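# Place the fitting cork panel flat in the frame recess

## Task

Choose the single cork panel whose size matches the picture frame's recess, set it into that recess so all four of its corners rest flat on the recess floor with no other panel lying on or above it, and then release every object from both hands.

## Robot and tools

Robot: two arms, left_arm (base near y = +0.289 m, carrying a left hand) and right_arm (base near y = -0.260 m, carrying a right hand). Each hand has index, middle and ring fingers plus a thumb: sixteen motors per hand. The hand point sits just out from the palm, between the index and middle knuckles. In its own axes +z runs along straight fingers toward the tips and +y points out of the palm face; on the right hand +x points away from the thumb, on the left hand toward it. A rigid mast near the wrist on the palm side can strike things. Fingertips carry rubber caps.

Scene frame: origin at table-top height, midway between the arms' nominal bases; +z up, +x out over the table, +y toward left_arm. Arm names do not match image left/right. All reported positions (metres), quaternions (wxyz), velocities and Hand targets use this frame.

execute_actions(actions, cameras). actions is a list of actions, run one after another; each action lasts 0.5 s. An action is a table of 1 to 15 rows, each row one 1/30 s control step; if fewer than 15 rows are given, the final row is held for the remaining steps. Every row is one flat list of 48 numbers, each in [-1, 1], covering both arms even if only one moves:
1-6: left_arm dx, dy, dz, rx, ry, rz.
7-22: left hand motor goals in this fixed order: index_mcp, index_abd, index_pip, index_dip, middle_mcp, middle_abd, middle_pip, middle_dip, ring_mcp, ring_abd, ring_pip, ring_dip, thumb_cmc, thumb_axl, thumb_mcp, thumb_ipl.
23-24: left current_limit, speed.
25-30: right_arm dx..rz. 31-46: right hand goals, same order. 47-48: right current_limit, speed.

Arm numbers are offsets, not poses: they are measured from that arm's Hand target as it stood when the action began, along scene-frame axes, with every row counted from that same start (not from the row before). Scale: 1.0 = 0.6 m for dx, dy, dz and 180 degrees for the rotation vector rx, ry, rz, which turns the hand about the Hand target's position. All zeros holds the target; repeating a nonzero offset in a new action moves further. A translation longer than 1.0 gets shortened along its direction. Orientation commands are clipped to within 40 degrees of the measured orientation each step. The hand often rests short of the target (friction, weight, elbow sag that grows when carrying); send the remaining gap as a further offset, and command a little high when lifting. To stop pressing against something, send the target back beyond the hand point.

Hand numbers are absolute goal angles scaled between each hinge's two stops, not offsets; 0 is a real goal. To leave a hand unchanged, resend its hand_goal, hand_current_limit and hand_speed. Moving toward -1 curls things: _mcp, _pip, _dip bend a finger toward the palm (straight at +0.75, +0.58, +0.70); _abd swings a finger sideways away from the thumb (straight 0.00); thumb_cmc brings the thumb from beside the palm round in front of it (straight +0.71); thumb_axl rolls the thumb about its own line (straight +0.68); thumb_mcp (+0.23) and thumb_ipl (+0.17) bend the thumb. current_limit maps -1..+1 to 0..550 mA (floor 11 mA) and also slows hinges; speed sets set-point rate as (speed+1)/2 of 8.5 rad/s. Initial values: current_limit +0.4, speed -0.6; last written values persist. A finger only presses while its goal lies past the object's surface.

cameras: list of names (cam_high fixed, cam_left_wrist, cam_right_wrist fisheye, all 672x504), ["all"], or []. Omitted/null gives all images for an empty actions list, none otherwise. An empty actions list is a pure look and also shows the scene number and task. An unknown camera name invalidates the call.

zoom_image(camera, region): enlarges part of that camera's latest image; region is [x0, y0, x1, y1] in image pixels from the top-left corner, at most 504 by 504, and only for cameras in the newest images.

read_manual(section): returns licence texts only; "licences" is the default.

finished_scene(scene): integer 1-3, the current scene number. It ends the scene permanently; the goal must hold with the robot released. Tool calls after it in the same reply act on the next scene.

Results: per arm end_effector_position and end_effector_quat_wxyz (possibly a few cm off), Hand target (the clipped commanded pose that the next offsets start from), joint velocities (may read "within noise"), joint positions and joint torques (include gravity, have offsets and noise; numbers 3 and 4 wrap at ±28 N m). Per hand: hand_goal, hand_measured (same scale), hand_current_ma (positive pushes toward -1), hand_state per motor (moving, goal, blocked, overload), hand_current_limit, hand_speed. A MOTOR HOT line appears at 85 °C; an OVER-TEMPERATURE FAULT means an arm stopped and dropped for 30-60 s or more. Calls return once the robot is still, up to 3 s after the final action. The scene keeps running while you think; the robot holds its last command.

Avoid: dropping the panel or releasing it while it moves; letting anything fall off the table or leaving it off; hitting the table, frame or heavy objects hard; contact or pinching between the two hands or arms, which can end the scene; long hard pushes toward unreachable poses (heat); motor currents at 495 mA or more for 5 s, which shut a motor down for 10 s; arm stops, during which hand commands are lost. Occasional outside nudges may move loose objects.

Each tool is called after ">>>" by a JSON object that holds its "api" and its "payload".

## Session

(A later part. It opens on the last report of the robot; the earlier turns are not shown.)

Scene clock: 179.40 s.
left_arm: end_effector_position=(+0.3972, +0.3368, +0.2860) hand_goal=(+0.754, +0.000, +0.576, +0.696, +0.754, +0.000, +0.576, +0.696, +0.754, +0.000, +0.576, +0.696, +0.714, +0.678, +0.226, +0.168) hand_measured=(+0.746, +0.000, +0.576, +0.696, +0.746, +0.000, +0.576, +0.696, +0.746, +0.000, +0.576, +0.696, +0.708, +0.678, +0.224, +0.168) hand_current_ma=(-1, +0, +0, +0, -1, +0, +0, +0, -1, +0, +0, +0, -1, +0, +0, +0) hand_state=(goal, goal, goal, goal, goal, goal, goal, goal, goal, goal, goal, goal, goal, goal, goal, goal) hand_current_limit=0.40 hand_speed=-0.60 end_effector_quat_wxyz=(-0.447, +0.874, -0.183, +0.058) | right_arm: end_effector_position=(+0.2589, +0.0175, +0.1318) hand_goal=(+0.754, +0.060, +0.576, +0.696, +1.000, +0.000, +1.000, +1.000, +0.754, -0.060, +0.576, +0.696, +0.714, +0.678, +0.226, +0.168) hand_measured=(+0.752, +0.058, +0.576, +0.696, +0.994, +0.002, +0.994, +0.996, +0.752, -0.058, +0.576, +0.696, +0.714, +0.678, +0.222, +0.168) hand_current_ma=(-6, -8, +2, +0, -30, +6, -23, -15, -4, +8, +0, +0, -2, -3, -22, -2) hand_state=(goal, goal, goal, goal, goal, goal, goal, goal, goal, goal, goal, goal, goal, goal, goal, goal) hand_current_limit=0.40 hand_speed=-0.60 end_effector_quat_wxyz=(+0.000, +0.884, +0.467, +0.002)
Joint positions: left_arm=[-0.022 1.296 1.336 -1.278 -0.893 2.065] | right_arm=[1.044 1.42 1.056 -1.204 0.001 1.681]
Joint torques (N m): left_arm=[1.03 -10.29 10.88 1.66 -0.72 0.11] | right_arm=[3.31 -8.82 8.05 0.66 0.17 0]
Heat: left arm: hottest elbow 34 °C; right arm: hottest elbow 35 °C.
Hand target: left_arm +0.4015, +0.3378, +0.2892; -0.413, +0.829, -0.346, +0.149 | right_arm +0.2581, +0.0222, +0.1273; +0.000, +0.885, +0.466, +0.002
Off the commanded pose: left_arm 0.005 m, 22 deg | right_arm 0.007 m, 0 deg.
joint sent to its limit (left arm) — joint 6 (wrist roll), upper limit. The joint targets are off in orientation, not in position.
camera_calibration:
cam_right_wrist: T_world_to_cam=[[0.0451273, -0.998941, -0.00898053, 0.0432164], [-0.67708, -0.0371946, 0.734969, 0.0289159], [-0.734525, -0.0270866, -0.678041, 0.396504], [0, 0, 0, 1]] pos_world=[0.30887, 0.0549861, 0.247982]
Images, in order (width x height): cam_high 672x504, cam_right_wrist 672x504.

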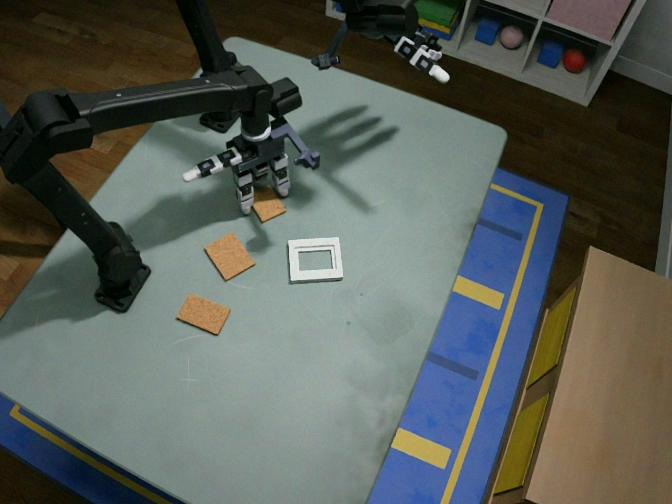

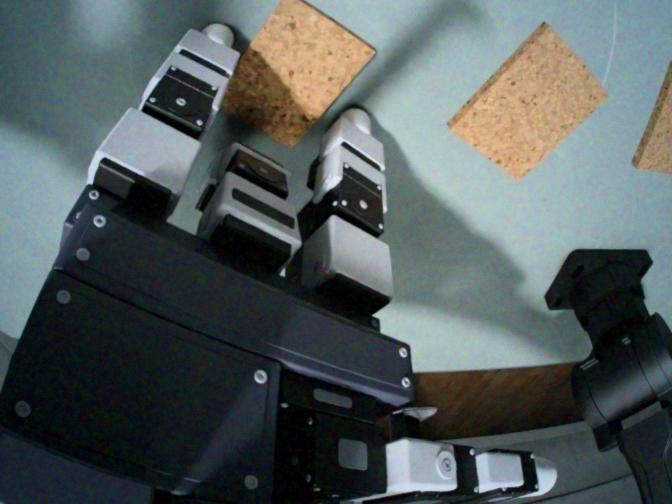

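>>> {"api": "execute_actions", "payload": {"actions": [[[0,0,0,0,0,0,0.754,0,0.576,0.696,0.754,0,0.576,0.696,0.754,0,0.576,0.696,0.714,0.678,0.226,0.168,0.4,-0.6,0,0,-0.01,0,0,0,0.754,0.06,0.576,0.696,1,0,1,1,0.754,-0.06,0.576,0.696,0.714,0.678,0.226,0.168,0.4,-0.6]]], "cameras": ["cam_high","cam_right_wrist"]}}

>>> {"api": "zoom_image", "payload": {"camera": "cam_high", "region": [225, 160, 305, 240]}}

Scene clock: 185.33 s.
left_arm: end_effector_position=(+0.3972, +0.3368, +0.2860) hand_goal=(+0.754, +0.000, +0.576, +0.696, +0.754, +0.000, +0.576, +0.696, +0.754, +0.000, +0.576, +0.696, +0.714, +0.678, +0.226, +0.168) hand_measured=(+0.746, +0.000, +0.576, +0.696, +0.746, +0.000, +0.576, +0.696, +0.746, +0.000, +0.576, +0.696, +0.708, +0.678, +0.224, +0.168) hand_current_ma=(-1, +0, +0, +0, -1, +0, +0, +0, -1, +0, +0, +0, -1, +0, +0, +0) hand_state=(goal, goal, goal, goal, goal, goal, goal, goal, goal, goal, goal, goal, goal, goal, goal, goal) hand_current_limit=0.40 hand_speed=-0.60 end_effector_quat_wxyz=(-0.447, +0.874, -0.183, +0.058) | right_arm: end_effector_position=(+0.2591, +0.0178, +0.1267) hand_goal=(+0.754, +0.060, +0.576, +0.696, +1.000, +0.000, +1.000, +1.000, +0.754, -0.060, +0.576, +0.696, +0.714, +0.678, +0.226, +0.168) hand_measured=(+0.752, +0.058, +0.576, +0.696, +0.994, +0.002, +0.994, +0.996, +0.752, -0.058, +0.576, +0.696, +0.714, +0.678, +0.222, +0.168) hand_current_ma=(-6, -8, +2, +0, -30, +6, -23, -15, -4, +9, +0, +0, -2, -3, -22, -2) hand_state=(goal, goal, goal, goal, goal, goal, goal, goal, goal, goal, goal, goal, goal, goal, goal, goal) hand_current_limit=0.40 hand_speed=-0.60 end_effector_quat_wxyz=(-0.001, +0.884, +0.467, +0.003)
Joint positions: left_arm=[-0.022 1.296 1.336 -1.278 -0.893 2.065] | right_arm=[1.044 1.424 1.047 -1.188 0.001 1.681]
Joint torques (N m): left_arm=[0.97 -10.23 10.89 1.69 -0.72 0.11] | right_arm=[3.31 -8.82 7.83 0.7 0.17 0]
Heat: left arm: hottest elbow 34 °C; right arm: hottest elbow 35 °C.
Hand target: left_arm +0.4015, +0.3378, +0.2892; -0.413, +0.829, -0.346, +0.149 | right_arm +0.2581, +0.0222, +0.1213; +0.000, +0.885, +0.466, +0.002
Off the commanded pose: left_arm 0.005 m, 22 deg | right_arm 0.007 m, 0 deg.
joint sent to its limit (left arm) — joint 6 (wrist roll), upper limit. The joint targets are off in orientation, not in position.
camera_calibration:
cam_right_wrist: T_world_to_cam=[[0.0452094, -0.998921, -0.0106421, 0.0435535], [-0.677779, -0.0384975, 0.734257, 0.0330534], [-0.733875, -0.0259824, -0.678788, 0.393036], [0, 0, 0, 1]] pos_world=[0.308873, 0.0549909, 0.242982]
Images, in order (width x height): cam_high 672x504, cam_right_wrist 672x504.

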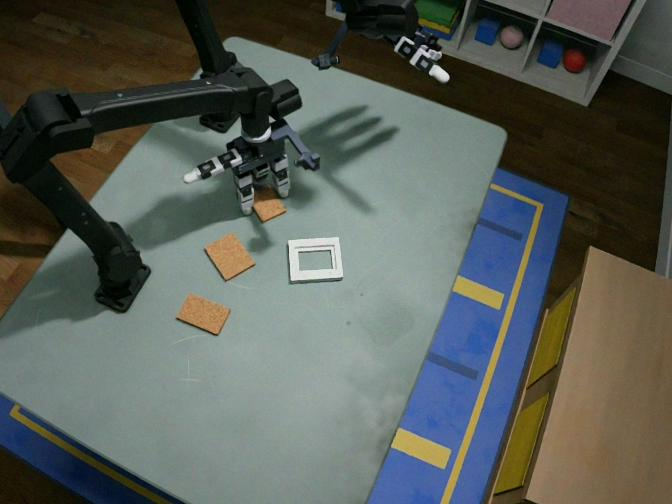

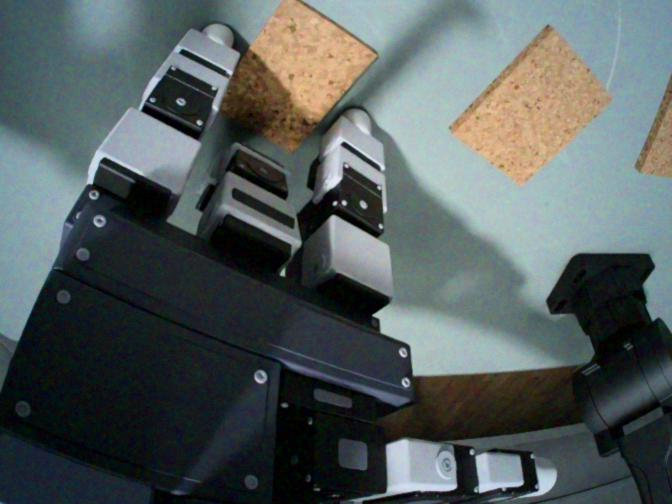

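Scaled by 6.300 from the camera's 672x504 image, which has a finer 960x720 frame.

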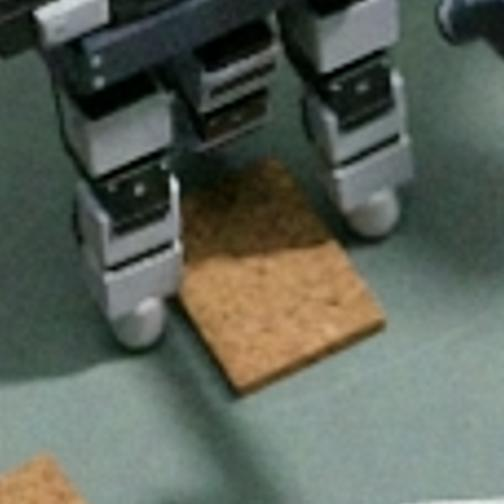

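>>> {"api": "execute_actions", "payload": {"actions": [[[0,0,0,0,0,0,0.754,0,0.576,0.696,0.754,0,0.576,0.696,0.754,0,0.576,0.696,0.714,0.678,0.226,0.168,0.4,-0.6,0,0,-0.0085,0,0,0,0.754,0.06,0.576,0.696,1,0,1,1,0.754,-0.06,0.576,0.696,0.714,0.678,0.226,0.168,0.4,-0.6]]], "cameras": ["cam_high"]}}

>>> {"api": "zoom_image", "payload": {"camera": "cam_high", "region": [225, 160, 305, 240]}}

Scene clock: 188.17 s.
left_arm: end_effector_position=(+0.3972, +0.3368, +0.2860) hand_goal=(+0.754, +0.000, +0.576, +0.696, +0.754, +0.000, +0.576, +0.696, +0.754, +0.000, +0.576, +0.696, +0.714, +0.678, +0.226, +0.168) hand_measured=(+0.746, +0.000, +0.576, +0.696, +0.746, +0.000, +0.576, +0.696, +0.746, +0.000, +0.576, +0.696, +0.708, +0.678, +0.224, +0.168) hand_current_ma=(-1, +0, +0, +0, -1, +0, +0, +0, -1, +0, +0, +0, -1, +0, +0, +0) hand_state=(goal, goal, goal, goal, goal, goal, goal, goal, goal, goal, goal, goal, goal, goal, goal, goal) hand_current_limit=0.40 hand_speed=-0.60 end_effector_quat_wxyz=(-0.447, +0.874, -0.183, +0.058) | right_arm: end_effector_position=(+0.2593, +0.0182, +0.1261) hand_goal=(+0.754, +0.060, +0.576, +0.696, +1.000, +0.000, +1.000, +1.000, +0.754, -0.060, +0.576, +0.696, +0.714, +0.678, +0.226, +0.168) hand_measured=(+0.752, +0.062, +0.576, +0.696, +0.994, +0.002, +0.994, +0.996, +0.752, -0.050, +0.576, +0.696, +0.714, +0.678, +0.222, +0.168) hand_current_ma=(-6, +9, +2, +0, -30, +6, -23, -15, -4, +34, +0, +0, -2, -3, -22, -2) hand_state=(goal, goal, goal, goal, goal, goal, goal, goal, goal, goal, goal, goal, goal, goal, goal, goal) hand_current_limit=0.40 hand_speed=-0.60 end_effector_quat_wxyz=(-0.002, +0.884, +0.467, +0.004)
Joint positions: left_arm=[-0.022 1.296 1.336 -1.278 -0.893 2.065] | right_arm=[1.044 1.424 1.045 -1.184 0.002 1.681]
Joint torques (N m): left_arm=[0.97 -10.17 10.88 1.69 -0.72 0.11] | right_arm=[3.31 -8.53 7.21 1.03 0.17 0]
Heat: left arm: hottest elbow 34 °C; right arm: hottest elbow 35 °C.
Hand target: left_arm +0.4015, +0.3378, +0.2892; -0.413, +0.829, -0.346, +0.149 | right_arm +0.2581, +0.0222, +0.1162; +0.000, +0.885, +0.466, +0.003
Off the commanded pose: left_arm 0.005 m, 22 deg | right_arm 0.011 m, 0 deg.
joint sent to its limit (left arm) — joint 6 (wrist roll), upper limit. The joint targets are off in orientation, not in position.
Images, in order (width x height): cam_high 672x504.

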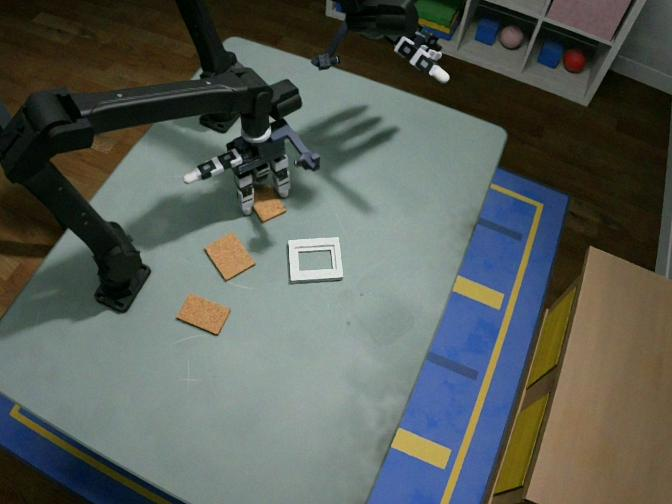

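Scaled by 6.300 from the camera's 672x504 image, which has a finer 960x720 frame.

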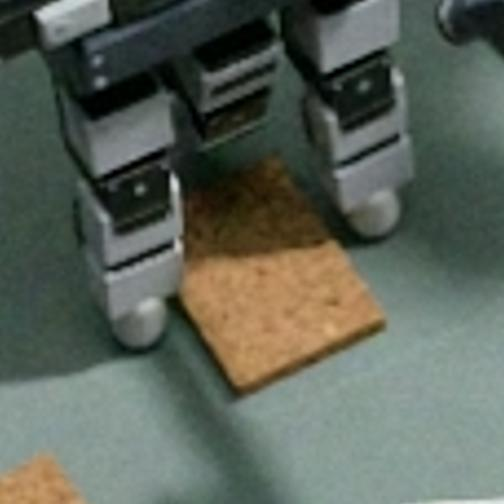

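>>> {"api": "execute_actions", "payload": {"actions": [[[0,0,0,0,0,0,0.754,0,0.576,0.696,0.754,0,0.576,0.696,0.754,0,0.576,0.696,0.714,0.678,0.226,0.168,0.4,-0.6,0,0,0.006,0,0,0,0.754,-0.02,0.576,0.696,1,0,1,1,0.754,0.02,0.576,0.696,0.714,0.678,0.226,0.168,0.4,-0.85]],[[0,0,0,0,0,0,0.754,0,0.576,0.696,0.754,0,0.576,0.696,0.754,0,0.576,0.696,0.714,0.678,0.226,0.168,0.4,-0.6,0,0,0,0,0,0,0.754,-0.12,0.576,0.696,1,0,1,1,0.754,0.12,0.576,0.696,0.714,0.678,0.226,0.168,0.4,-0.85]]], "cameras": ["cam_high","cam_right_wrist"]}}

>>> {"api": "zoom_image", "payload": {"camera": "cam_high", "region": [225, 160, 305, 240]}}

Scene clock: 197.43 s.
left_arm: end_effector_position=(+0.3972, +0.3368, +0.2860) hand_goal=(+0.754, +0.000, +0.576, +0.696, +0.754, +0.000, +0.576, +0.696, +0.754, +0.000, +0.576, +0.696, +0.714, +0.678, +0.226, +0.168) hand_measured=(+0.746, +0.000, +0.576, +0.696, +0.746, +0.000, +0.576, +0.696, +0.746, +0.000, +0.576, +0.696, +0.708, +0.678, +0.224, +0.168) hand_current_ma=(-1, +0, +0, +0, -1, +0, +0, +0, -1, +0, +0, +0, -1, +0, +0, +0) hand_state=(goal, goal, goal, goal, goal, goal, goal, goal, goal, goal, goal, goal, goal, goal, goal, goal) hand_current_limit=0.40 hand_speed=-0.60 end_effector_quat_wxyz=(-0.447, +0.874, -0.183, +0.058) | right_arm: end_effector_position=(+0.2593, +0.0181, +0.1261) hand_goal=(+0.754, -0.120, +0.576, +0.696, +1.000, +0.000, +1.000, +1.000, +0.754, +0.120, +0.576, +0.696, +0.714, +0.678, +0.226, +0.168) hand_measured=(+0.752, +0.010, +0.576, +0.696, +0.994, +0.002, +0.994, +0.996, +0.752, +0.090, +0.576, +0.696, +0.714, +0.678, +0.222, +0.168) hand_current_ma=(-6, +385, +2, +0, -30, +6, -23, -15, -4, -115, +0, +0, -2, -3, -22, -2) hand_state=(goal, blocked, goal, goal, goal, goal, goal, goal, goal, blocked, goal, goal, goal, goal, goal, goal) hand_current_limit=0.40 hand_speed=-0.85 end_effector_quat_wxyz=(-0.002, +0.884, +0.467, +0.004)
Joint positions: left_arm=[-0.022 1.296 1.336 -1.278 -0.893 2.065] | right_arm=[1.044 1.424 1.045 -1.184 0.002 1.681]
Joint torques (N m): left_arm=[0.97 -10.23 10.88 1.65 -0.73 0.11] | right_arm=[3.31 -8.76 7.77 0.69 0.16 0]
Heat: left arm: hottest elbow 34 °C; right arm: hottest elbow 34 °C.
Hand target: left_arm +0.4015, +0.3378, +0.2892; -0.413, +0.829, -0.346, +0.149 | right_arm +0.2581, +0.0222, +0.1198; +0.000, +0.885, +0.466, +0.002
Off the commanded pose: left_arm 0.005 m, 22 deg | right_arm 0.008 m, 0 deg.
joint sent to its limit (left arm) — joint 6 (wrist roll), upper limit. The joint targets are off in orientation, not in position.
camera_calibration:
cam_right_wrist: T_world_to_cam=[[0.044787, -0.998915, -0.0127422, 0.0442922], [-0.678963, -0.0397931, 0.733093, 0.0341438], [-0.732805, -0.0241816, -0.680009, 0.39271], [0, 0, 0, 1]] pos_world=[0.308979, 0.0550992, 0.24258]
Images, in order (width x height): cam_high 672x504, cam_right_wrist 672x504.

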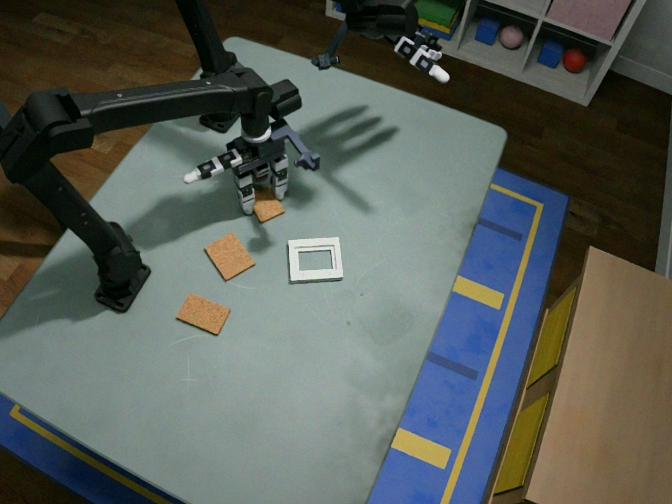

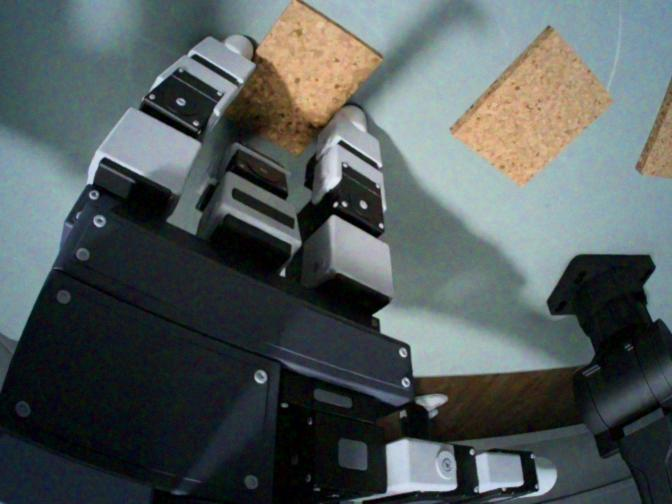

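Scaled by 6.300 from the camera's 672x504 image, which has a finer 960x720 frame.

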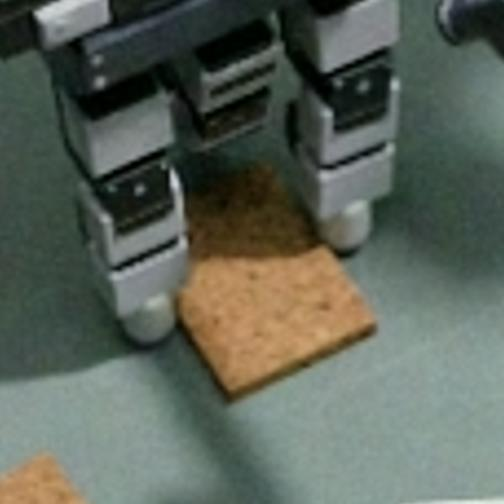

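>>> {"api": "execute_actions", "payload": {"actions": [[[0,0,0,0,0,0,0.754,0,0.576,0.696,0.754,0,0.576,0.696,0.754,0,0.576,0.696,0.714,0.678,0.226,0.168,0.4,-0.6,0,0,0.02,0,0,0,0.754,-0.12,0.576,0.696,1,0,1,1,0.754,0.12,0.576,0.696,0.714,0.678,0.226,0.168,0.4,-0.85]],[[0,0,0,0,0,0,0.754,0,0.576,0.696,0.754,0,0.576,0.696,0.754,0,0.576,0.696,0.714,0.678,0.226,0.168,0.4,-0.6,0,0,0.03,0,0,0,0.754,-0.12,0.576,0.696,1,0,1,1,0.754,0.12,0.576,0.696,0.714,0.678,0.226,0.168,0.4,-0.85]]], "cameras": ["cam_high","cam_right_wrist"]}}

>>> {"api": "zoom_image", "payload": {"camera": "cam_high", "region": [225, 150, 305, 230]}}

Scene clock: 202.40 s.
left_arm: end_effector_position=(+0.3972, +0.3368, +0.2860) hand_goal=(+0.754, +0.000, +0.576, +0.696, +0.754, +0.000, +0.576, +0.696, +0.754, +0.000, +0.576, +0.696, +0.714, +0.678, +0.226, +0.168) hand_measured=(+0.746, +0.000, +0.576, +0.696, +0.746, +0.000, +0.576, +0.696, +0.746, +0.000, +0.576, +0.696, +0.708, +0.678, +0.224, +0.168) hand_current_ma=(-1, +0, +0, +0, -1, +0, +0, +0, -1, +0, +0, +0, -1, +0, +0, +0) hand_state=(goal, goal, goal, goal, goal, goal, goal, goal, goal, goal, goal, goal, goal, goal, goal, goal) hand_current_limit=0.40 hand_speed=-0.60 end_effector_quat_wxyz=(-0.447, +0.874, -0.183, +0.058) | right_arm: end_effector_position=(+0.2538, +0.0077, +0.1297) hand_goal=(+0.754, -0.120, +0.576, +0.696, +1.000, +0.000, +1.000, +1.000, +0.754, +0.120, +0.576, +0.696, +0.714, +0.678, +0.226, +0.168) hand_measured=(+0.752, -0.016, +0.576, +0.696, +0.994, +0.002, +0.994, +0.996, +0.754, +0.072, +0.576, +0.696, +0.714, +0.678, +0.222, +0.168) hand_current_ma=(-5, +385, +2, +0, -30, +6, -23, -15, -4, -189, +0, +0, -2, -3, -22, -2) hand_state=(goal, blocked, goal, goal, goal, goal, goal, goal, goal, blocked, goal, goal, goal, goal, goal, goal) hand_current_limit=0.40 hand_speed=-0.85 end_effector_quat_wxyz=(+0.013, +0.884, +0.467, -0.017)
Joint positions: left_arm=[-0.022 1.296 1.336 -1.278 -0.893 2.065] | right_arm=[1.044 1.424 1.05 -1.24 0.002 1.681]
Joint torques (N m): left_arm=[1.03 -10.23 10.86 1.72 -0.73 0.11] | right_arm=[3.25 -10.93 12 -0.29 0.15 -0.01]
Heat: left arm: hottest elbow 34 °C; right arm: hottest elbow 34 °C.
Hand target: left_arm +0.4015, +0.3378, +0.2892; -0.413, +0.829, -0.346, +0.149 | right_arm +0.2580, +0.0221, +0.1498; +0.000, +0.885, +0.466, +0.002
Off the commanded pose: left_arm 0.005 m, 22 deg | right_arm 0.025 m, 3 deg.
joint sent to its limit (left arm) — joint 6 (wrist roll), upper limit. The joint targets are off in orientation, not in position.
camera_calibration:
cam_right_wrist: T_world_to_cam=[[0.0450116, -0.998506, 0.0309674, 0.0283804], [-0.661326, -0.0065494, 0.75007, 0.0203565], [-0.748747, -0.0542414, -0.660633, 0.392552], [0, 0, 0, 1]] pos_world=[0.306107, 0.0497639, 0.243185]
Images, in order (width x height): cam_high 672x504, cam_right_wrist 672x504.

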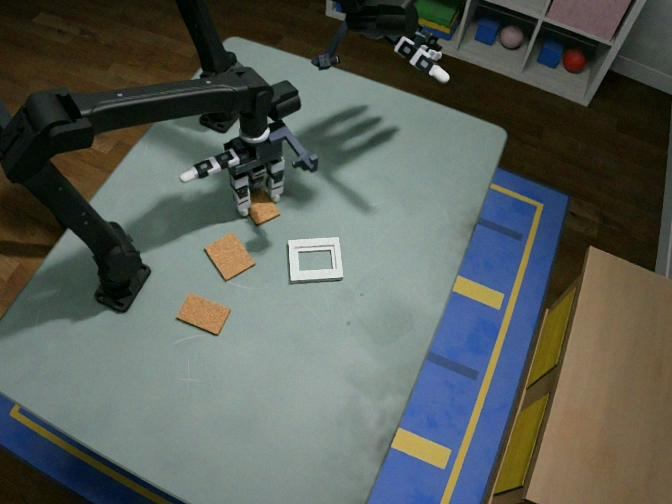

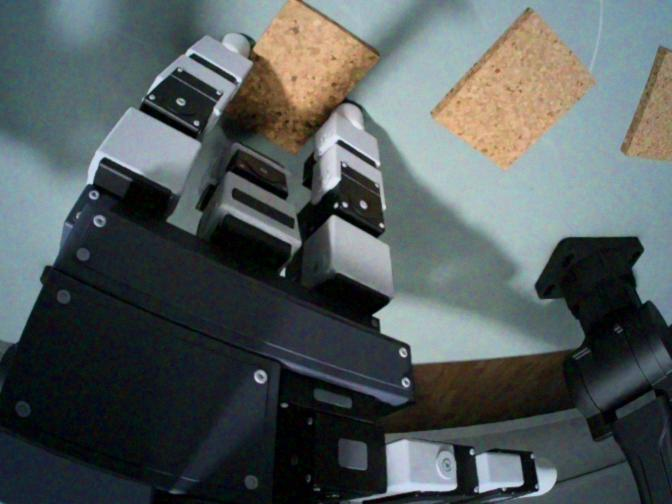

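Scaled by 6.300 from the camera's 672x504 image, which has a finer 960x720 frame.

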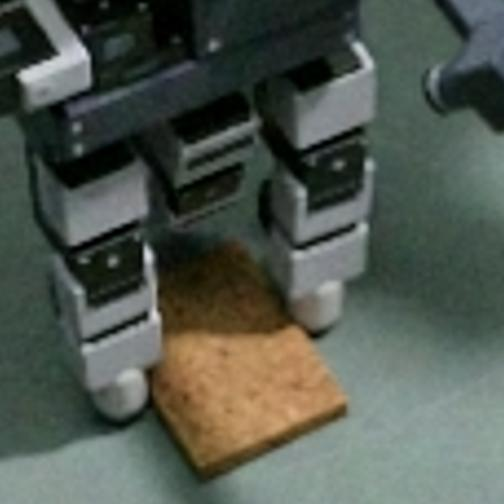

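>>> {"api": "execute_actions", "payload": {"actions": [[[0,0,0,0,0,0,0.754,0,0.576,0.696,0.754,0,0.576,0.696,0.754,0,0.576,0.696,0.714,0.678,0.226,0.168,0.4,-0.6,0,0,0.02,0,0,0,0.754,-0.12,0.576,0.696,1,0,1,1,0.754,0.12,0.576,0.696,0.714,0.678,0.226,0.168,0.4,-0.85]],[[0,0,0,0,0,0,0.754,0,0.576,0.696,0.754,0,0.576,0.696,0.754,0,0.576,0.696,0.714,0.678,0.226,0.168,0.4,-0.6,0,0,0.02,0,0,0,0.754,-0.12,0.576,0.696,1,0,1,1,0.754,0.12,0.576,0.696,0.714,0.678,0.226,0.168,0.4,-0.85]]], "cameras": ["cam_high","cam_right_wrist"]}}

>>> {"api": "zoom_image", "payload": {"camera": "cam_high", "region": [225, 150, 305, 230]}}

Scene clock: 206.30 s.
left_arm: end_effector_position=(+0.3972, +0.3368, +0.2860) hand_goal=(+0.754, +0.000, +0.576, +0.696, +0.754, +0.000, +0.576, +0.696, +0.754, +0.000, +0.576, +0.696, +0.714, +0.678, +0.226, +0.168) hand_measured=(+0.746, +0.000, +0.576, +0.696, +0.746, +0.000, +0.576, +0.696, +0.746, +0.000, +0.576, +0.696, +0.708, +0.678, +0.224, +0.168) hand_current_ma=(-1, +0, +0, +0, -1, +0, +0, +0, -1, +0, +0, +0, -1, +0, +0, +0) hand_state=(goal, goal, goal, goal, goal, goal, goal, goal, goal, goal, goal, goal, goal, goal, goal, goal) hand_current_limit=0.40 hand_speed=-0.60 end_effector_quat_wxyz=(-0.447, +0.874, -0.183, +0.058) | right_arm: end_effector_position=(+0.2538, +0.0079, +0.1488) hand_goal=(+0.754, -0.120, +0.576, +0.696, +1.000, +0.000, +1.000, +1.000, +0.754, +0.120, +0.576, +0.696, +0.714, +0.678, +0.226, +0.168) hand_measured=(+0.752, -0.016, +0.576, +0.696, +0.994, +0.002, +0.994, +0.996, +0.754, +0.072, +0.576, +0.696, +0.714, +0.678, +0.222, +0.168) hand_current_ma=(-5, +385, +2, +0, -30, +6, -23, -15, -4, -189, +0, +0, -2, -3, -22, -2) hand_state=(goal, blocked, goal, goal, goal, goal, goal, goal, goal, blocked, goal, goal, goal, goal, goal, goal) hand_current_limit=0.40 hand_speed=-0.85 end_effector_quat_wxyz=(+0.017, +0.884, +0.467, -0.024)
Joint positions: left_arm=[-0.022 1.296 1.336 -1.278 -0.893 2.065] | right_arm=[1.044 1.417 1.095 -1.306 0.002 1.681]
Joint torques (N m): left_arm=[1.08 -10.23 10.88 1.68 -0.72 0.11] | right_arm=[3.31 -12.1 12.22 -0.27 0.14 -0.01]
Heat: left arm: hottest elbow 34 °C; right arm: hottest elbow 34 °C.
Hand target: left_arm +0.4015, +0.3378, +0.2892; -0.413, +0.829, -0.346, +0.149 | right_arm +0.2580, +0.0221, +0.1738; +0.000, +0.885, +0.466, +0.002
Off the commanded pose: left_arm 0.005 m, 22 deg | right_arm 0.029 m, 4 deg.
joint sent to its limit (left arm) — joint 6 (wrist roll), upper limit. The joint targets are off in orientation, not in position.
camera_calibration:
cam_right_wrist: T_world_to_cam=[[0.0453228, -0.997983, 0.0444455, 0.0258871], [-0.655805, 0.00383765, 0.754921, 0.00393798], [-0.753569, -0.0633627, -0.654308, 0.405637], [0, 0, 0, 1]] pos_world=[0.307085, 0.0515221, 0.261288]
Images, in order (width x height): cam_high 672x504, cam_right_wrist 672x504.

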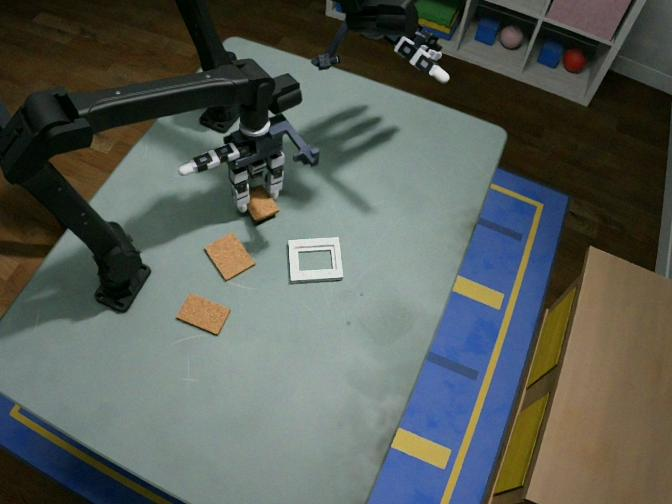

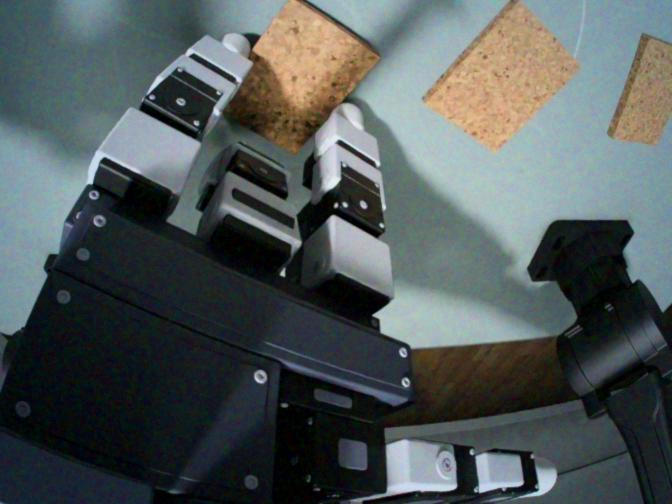

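Scaled by 6.300 from the camera's 672x504 image, which has a finer 960x720 frame.

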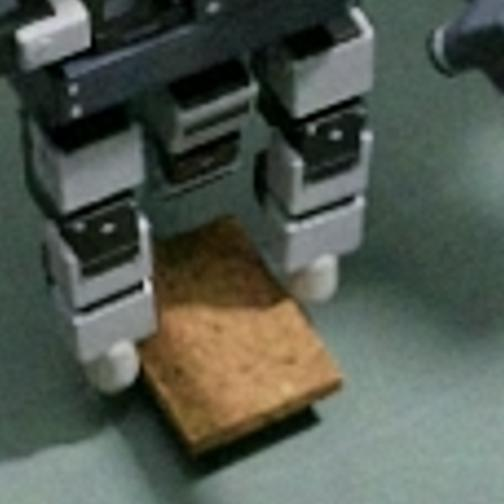

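>>> {"api": "zoom_image", "payload": {"camera": "cam_high", "region": [280, 225, 352, 293]}}

>>> {"api": "execute_actions", "payload": {"actions": [[[0,0,0,0,0,0,0.754,0,0.576,0.696,0.754,0,0.576,0.696,0.754,0,0.576,0.696,0.714,0.678,0.226,0.168,0.4,-0.6,0,0,0.04,0,0,0,0.754,-0.12,0.576,0.696,1,0,1,1,0.754,0.12,0.576,0.696,0.714,0.678,0.226,0.168,0.4,-0.85]],[[0,0,0,0,0,0,0.754,0,0.576,0.696,0.754,0,0.576,0.696,0.754,0,0.576,0.696,0.714,0.678,0.226,0.168,0.4,-0.6,0,0,0.04,0,0,0,0.754,-0.12,0.576,0.696,1,0,1,1,0.754,0.12,0.576,0.696,0.714,0.678,0.226,0.168,0.4,-0.85]]], "cameras": ["cam_high","cam_right_wrist"]}}

Scaled by 7.000 from the camera's 672x504 image, which has a finer 960x720 frame.

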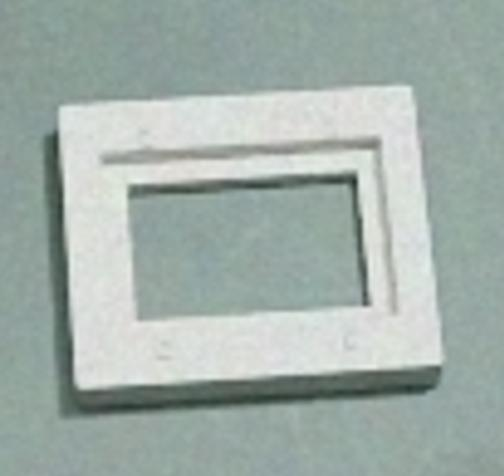

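Scene clock: 210.87 s.
left_arm: end_effector_position=(+0.3972, +0.3368, +0.2860) hand_goal=(+0.754, +0.000, +0.576, +0.696, +0.754, +0.000, +0.576, +0.696, +0.754, +0.000, +0.576, +0.696, +0.714, +0.678, +0.226, +0.168) hand_measured=(+0.746, +0.000, +0.576, +0.696, +0.746, +0.000, +0.576, +0.696, +0.746, +0.000, +0.576, +0.696, +0.708, +0.678, +0.224, +0.168) hand_current_ma=(-1, +0, +0, +0, -1, +0, +0, +0, -1, +0, +0, +0, -1, +0, +0, +0) hand_state=(goal, goal, goal, goal, goal, goal, goal, goal, goal, goal, goal, goal, goal, goal, goal, goal) hand_current_limit=0.40 hand_speed=-0.60 end_effector_quat_wxyz=(-0.447, +0.874, -0.183, +0.058) | right_arm: end_effector_position=(+0.2553, +0.0106, +0.1971) hand_goal=(+0.754, -0.120, +0.576, +0.696, +1.000, +0.000, +1.000, +1.000, +0.754, +0.120, +0.576, +0.696, +0.714, +0.678, +0.226, +0.168) hand_measured=(+0.752, -0.016, +0.576, +0.696, +0.994, +0.002, +0.994, +0.996, +0.754, +0.072, +0.576, +0.696, +0.714, +0.678, +0.222, +0.168) hand_current_ma=(-5, +385, +2, +0, -30, +6, -23, -15, -4, -189, +0, +0, -2, -3, -22, -2) hand_state=(goal, blocked, goal, goal, goal, goal, goal, goal, goal, blocked, goal, goal, goal, goal, goal, goal) hand_current_limit=0.40 hand_speed=-0.85 end_effector_quat_wxyz=(+0.016, +0.884, +0.467, -0.023)
Joint positions: left_arm=[-0.022 1.296 1.336 -1.278 -0.893 2.065] | right_arm=[1.044 1.391 1.199 -1.434 0.002 1.681]
Joint torques (N m): left_arm=[0.97 -10.23 10.88 1.66 -0.72 0.11] | right_arm=[3.25 -11.34 12.6 -0.23 0.14 -0.01]
Heat: left arm: hottest elbow 34 °C; right arm: hottest elbow 35 °C.
Hand target: left_arm +0.4015, +0.3378, +0.2892; -0.413, +0.829, -0.346, +0.149 | right_arm +0.2581, +0.0222, +0.2218; +0.000, +0.885, +0.466, +0.002
Off the commanded pose: left_arm 0.005 m, 22 deg | right_arm 0.027 m, 3 deg.
joint sent to its limit (left arm) — joint 6 (wrist roll), upper limit. The joint targets are off in orientation, not in position.
camera_calibration:
cam_right_wrist: T_world_to_cam=[[0.0452338, -0.998089, 0.0420974, 0.0268355], [-0.656739, 0.00204344, 0.754115, -0.0311953], [-0.75276, -0.0617585, -0.655391, 0.438505], [0, 0, 0, 1]] pos_world=[0.308388, 0.0539295, 0.309788]
Images, in order (width x height): cam_high 672x504, cam_right_wrist 672x504.

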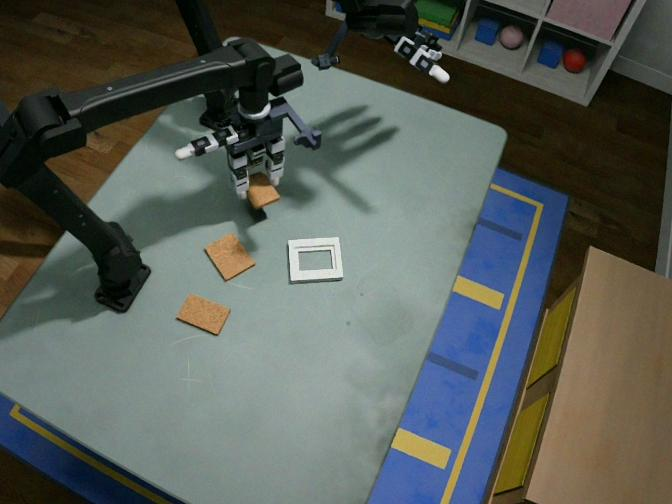

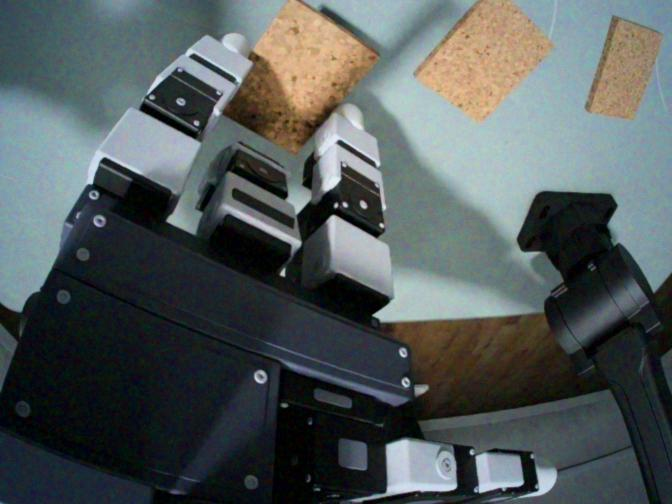

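>>> {"api": "execute_actions", "payload": {"actions": [[[0,0,0,0,0,0,0.754,0,0.576,0.696,0.754,0,0.576,0.696,0.754,0,0.576,0.696,0.714,0.678,0.226,0.168,0.4,-0.6,0.0667,-0.005,0,0,0,0.07,0.754,-0.12,0.576,0.696,1,0,1,1,0.754,0.12,0.576,0.696,0.714,0.678,0.226,0.168,0.4,-0.85]],[[0,0,0,0,0,0,0.754,0,0.576,0.696,0.754,0,0.576,0.696,0.754,0,0.576,0.696,0.714,0.678,0.226,0.168,0.4,-0.6,0.0667,-0.005,0,0,0,0.07,0.754,-0.12,0.576,0.696,1,0,1,1,0.754,0.12,0.576,0.696,0.714,0.678,0.226,0.168,0.4,-0.85]],[[0,0,0,0,0,0,0.754,0,0.576,0.696,0.754,0,0.576,0.696,0.754,0,0.576,0.696,0.714,0.678,0.226,0.168,0.4,-0.6,0.0667,-0.005,0,0,0,0.07,0.754,-0.12,0.576,0.696,1,0,1,1,0.754,0.12,0.576,0.696,0.714,0.678,0.226,0.168,0.4,-0.85]],[[0,0,0,0,0,0,0.754,0,0.576,0.696,0.754,0,0.576,0.696,0.754,0,0.576,0.696,0.714,0.678,0.226,0.168,0.4,-0.6,0.0667,-0.005,0,0,0,0.07,0.754,-0.12,0.576,0.696,1,0,1,1,0.754,0.12,0.576,0.696,0.714,0.678,0.226,0.168,0.4,-0.85]],[[0,0,0,0,0,0,0.754,0,0.576,0.696,0.754,0,0.576,0.696,0.754,0,0.576,0.696,0.714,0.678,0.226,0.168,0.4,-0.6,0.0667,-0.005,0,0,0,0.07,0.754,-0.12,0.576,0.696,1,0,1,1,0.754,0.12,0.576,0.696,0.714,0.678,0.226,0.168,0.4,-0.85]]], "cameras": ["cam_high","cam_right_wrist"]}}

>>> {"api": "zoom_image", "payload": {"camera": "cam_high", "region": [260, 190, 360, 290]}}

>>> {"api": "zoom_image", "payload": {"camera": "cam_right_wrist", "region": [150, 0, 450, 200]}}

Scene clock: 226.10 s.
left_arm: end_effector_position=(+0.3972, +0.3368, +0.2860) hand_goal=(+0.754, +0.000, +0.576, +0.696, +0.754, +0.000, +0.576, +0.696, +0.754, +0.000, +0.576, +0.696, +0.714, +0.678, +0.226, +0.168) hand_measured=(+0.746, +0.000, +0.576, +0.696, +0.746, +0.000, +0.576, +0.696, +0.746, +0.000, +0.576, +0.696, +0.708, +0.678, +0.224, +0.168) hand_current_ma=(-1, +0, +0, +0, -1, +0, +0, +0, -1, +0, +0, +0, -1, +0, +0, +0) hand_state=(goal, goal, goal, goal, goal, goal, goal, goal, goal, goal, goal, goal, goal, goal, goal, goal) hand_current_limit=0.40 hand_speed=-0.60 end_effector_quat_wxyz=(-0.447, +0.874, -0.183, +0.058) | right_arm: end_effector_position=(+0.4451, -0.0020, +0.2061) hand_goal=(+0.754, -0.120, +0.576, +0.696, +1.000, +0.000, +1.000, +1.000, +0.754, +0.120, +0.576, +0.696, +0.714, +0.678, +0.226, +0.168) hand_measured=(+0.752, -0.016, +0.576, +0.696, +0.994, +0.002, +0.994, +0.996, +0.752, +0.072, +0.576, +0.696, +0.714, +0.678, +0.222, +0.168) hand_current_ma=(-5, +385, +2, +0, -30, +6, -23, -15, -5, -189, +0, +0, -1, -3, -22, -2) hand_state=(goal, blocked, goal, goal, goal, goal, goal, goal, goal, blocked, goal, goal, goal, goal, goal, goal) hand_current_limit=0.40 hand_speed=-0.85 end_effector_quat_wxyz=(-0.004, +0.516, +0.856, -0.010)
Joint positions: left_arm=[-0.022 1.296 1.336 -1.278 -0.893 2.065] | right_arm=[0.572 1.451 1.296 -1.436 0 0.125]
Joint torques (N m): left_arm=[0.91 -10.23 10.88 1.66 -0.73 0.11] | right_arm=[2.43 -9.99 13.03 -0.09 0.07 -0.23]
Heat: left arm: hottest elbow 34 °C; right arm: hottest elbow 36 °C.
Hand target: left_arm +0.4015, +0.3378, +0.2892; -0.413, +0.829, -0.346, +0.149 | right_arm +0.4581, +0.0073, +0.2217; -0.001, +0.511, +0.860, +0.002
Off the commanded pose: left_arm 0.005 m, 22 deg | right_arm 0.022 m, 2 deg.
joint sent to its limit (left arm) — joint 6 (wrist roll), upper limit. The joint targets are off in orientation, not in position.
camera_calibration:
cam_right_wrist: T_world_to_cam=[[0.903887, -0.427425, -0.0172066, -0.363457], [-0.271384, -0.604067, 0.749302, -0.0850608], [-0.330665, -0.672614, -0.662005, 0.398786], [0, 0, 0, 1]] pos_world=[0.437304, 0.0614961, 0.321481]
Images, in order (width x height): cam_high 672x504, cam_right_wrist 672x504.

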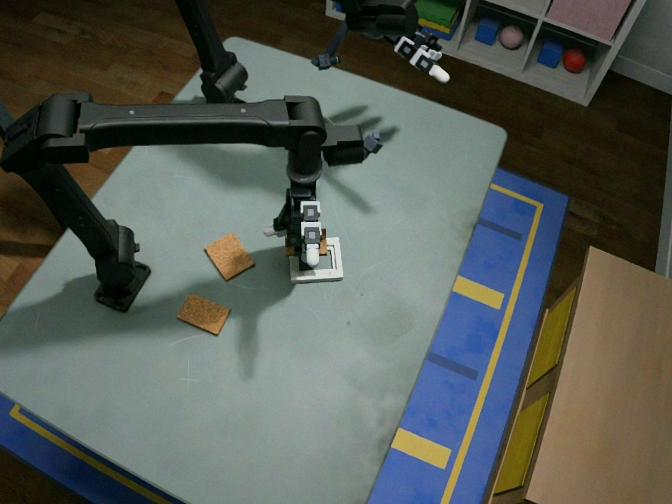

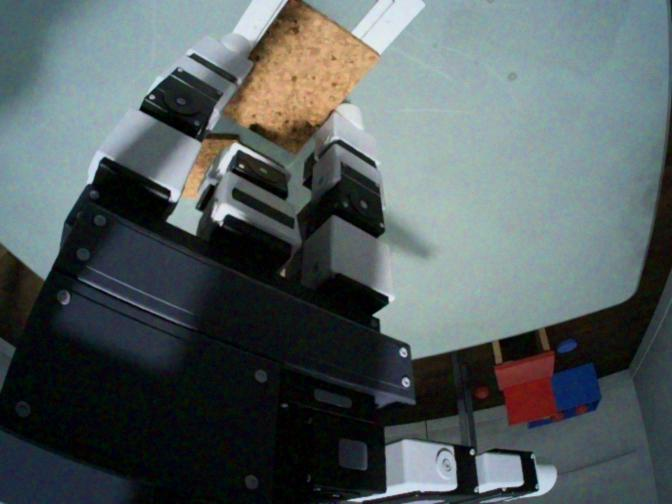

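Scaled by 5.040 from the camera's 672x504 image, which has a finer 960x720 frame.

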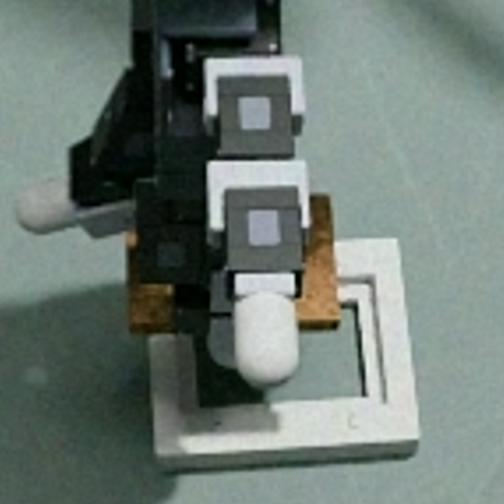

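Scaled by 1.680 from the camera's 672x504 image, which has a finer 960x720 frame.

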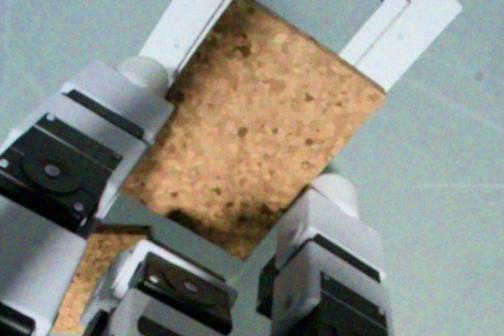

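>>> {"api": "execute_actions", "payload": {"actions": [[[0,0,0,0,0,0,0.754,0,0.576,0.696,0.754,0,0.576,0.696,0.754,0,0.576,0.696,0.714,0.678,0.226,0.168,0.4,-0.6,0.03,0.0067,-0.04,0,0,0,0.754,-0.12,0.576,0.696,1,0,1,1,0.754,0.12,0.576,0.696,0.714,0.678,0.9,0.168,0.4,-0.85]],[[0,0,0,0,0,0,0.754,0,0.576,0.696,0.754,0,0.576,0.696,0.754,0,0.576,0.696,0.714,0.678,0.226,0.168,0.4,-0.6,0,0,-0.055,0,0,0,0.754,-0.12,0.576,0.696,1,0,1,1,0.754,0.12,0.576,0.696,0.714,0.678,0.9,0.168,0.4,-0.85]]], "cameras": ["cam_high","cam_right_wrist"]}}

>>> {"api": "zoom_image", "payload": {"camera": "cam_high", "region": [260, 190, 360, 290]}}

>>> {"api": "zoom_image", "payload": {"camera": "cam_right_wrist", "region": [150, 0, 450, 200]}}

Scene clock: 238.70 s.
left_arm: end_effector_position=(+0.3972, +0.3368, +0.2860) hand_goal=(+0.754, +0.000, +0.576, +0.696, +0.754, +0.000, +0.576, +0.696, +0.754, +0.000, +0.576, +0.696, +0.714, +0.678, +0.226, +0.168) hand_measured=(+0.746, +0.000, +0.576, +0.696, +0.746, +0.000, +0.576, +0.696, +0.746, +0.000, +0.576, +0.696, +0.708, +0.678, +0.224, +0.168) hand_current_ma=(-1, +0, +0, +0, -1, +0, +0, +0, -1, +0, +0, +0, -1, +0, +0, +0) hand_state=(goal, goal, goal, goal, goal, goal, goal, goal, goal, goal, goal, goal, goal, goal, goal, goal) hand_current_limit=0.40 hand_speed=-0.60 end_effector_quat_wxyz=(-0.447, +0.874, -0.183, +0.058) | right_arm: end_effector_position=(+0.4697, +0.0116, +0.1690) hand_goal=(+0.754, -0.120, +0.576, +0.696, +1.000, +0.000, +1.000, +1.000, +0.754, +0.120, +0.576, +0.696, +0.714, +0.678, +0.900, +0.168) hand_measured=(+0.752, -0.016, +0.576, +0.696, +0.994, +0.002, +0.994, +0.996, +0.752, +0.072, +0.576, +0.696, +0.714, +0.678, +0.892, +0.168) hand_current_ma=(-5, +385, +2, +0, -30, +6, -23, -15, -5, -189, +0, +0, -1, -3, -40, -2) hand_state=(goal, blocked, goal, goal, goal, goal, goal, goal, goal, blocked, goal, goal, goal, goal, goal, goal) hand_current_limit=0.40 hand_speed=-0.85 end_effector_quat_wxyz=(-0.001, +0.512, +0.859, +0.000)
Joint positions: left_arm=[-0.022 1.296 1.336 -1.278 -0.893 2.065] | right_arm=[0.562 1.529 1.278 -1.319 -0.002 0.106]
Joint torques (N m): left_arm=[0.97 -10.17 10.86 1.66 -0.73 0.11] | right_arm=[1.85 -11.22 8.49 0.77 0.06 -0.24]
Heat: left arm: hottest elbow 35 °C; right arm: hottest elbow 38 °C.
Hand target: left_arm +0.4015, +0.3378, +0.2892; -0.413, +0.829, -0.346, +0.149 | right_arm +0.4761, +0.0113, +0.1648; -0.001, +0.511, +0.860, +0.002
Off the commanded pose: left_arm 0.005 m, 22 deg | right_arm 0.008 m, 0 deg.
joint sent to its limit (left arm) — joint 6 (wrist roll), upper limit. The joint targets are off in orientation, not in position.
camera_calibration:
cam_right_wrist: T_world_to_cam=[[0.907962, -0.418972, -0.00824684, -0.384081], [-0.277967, -0.616882, 0.736336, -0.0369194], [-0.313592, -0.666273, -0.676565, 0.385876], [0, 0, 0, 1]] pos_world=[0.459476, 0.0734047, 0.285088]
Images, in order (width x height): cam_high 672x504, cam_right_wrist 672x504.

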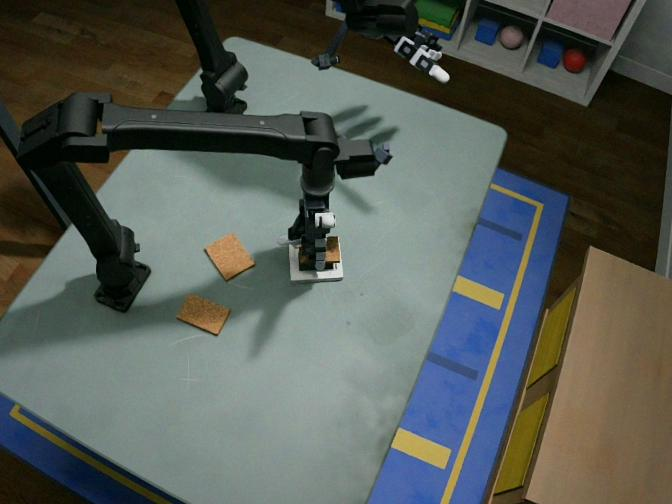

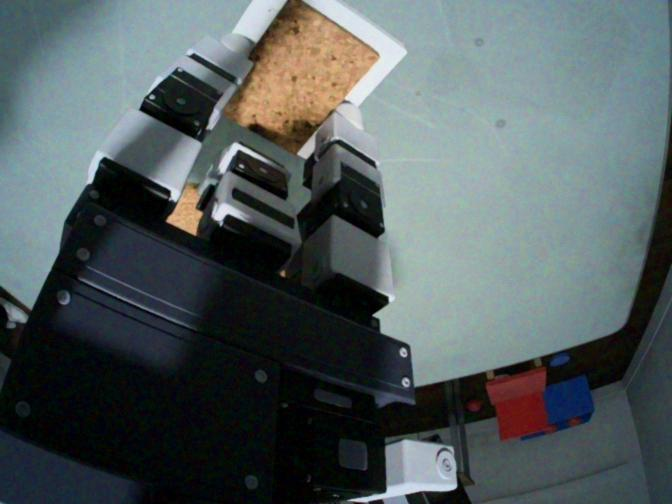

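Scaled by 5.040 from the camera's 672x504 image, which has a finer 960x720 frame.

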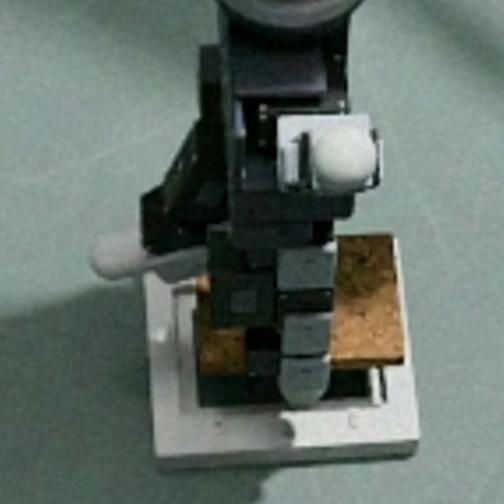

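Scaled by 1.680 from the camera's 672x504 image, which has a finer 960x720 frame.

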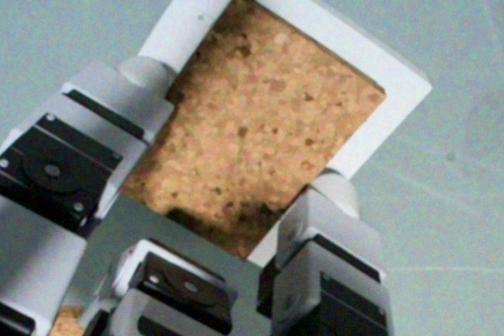

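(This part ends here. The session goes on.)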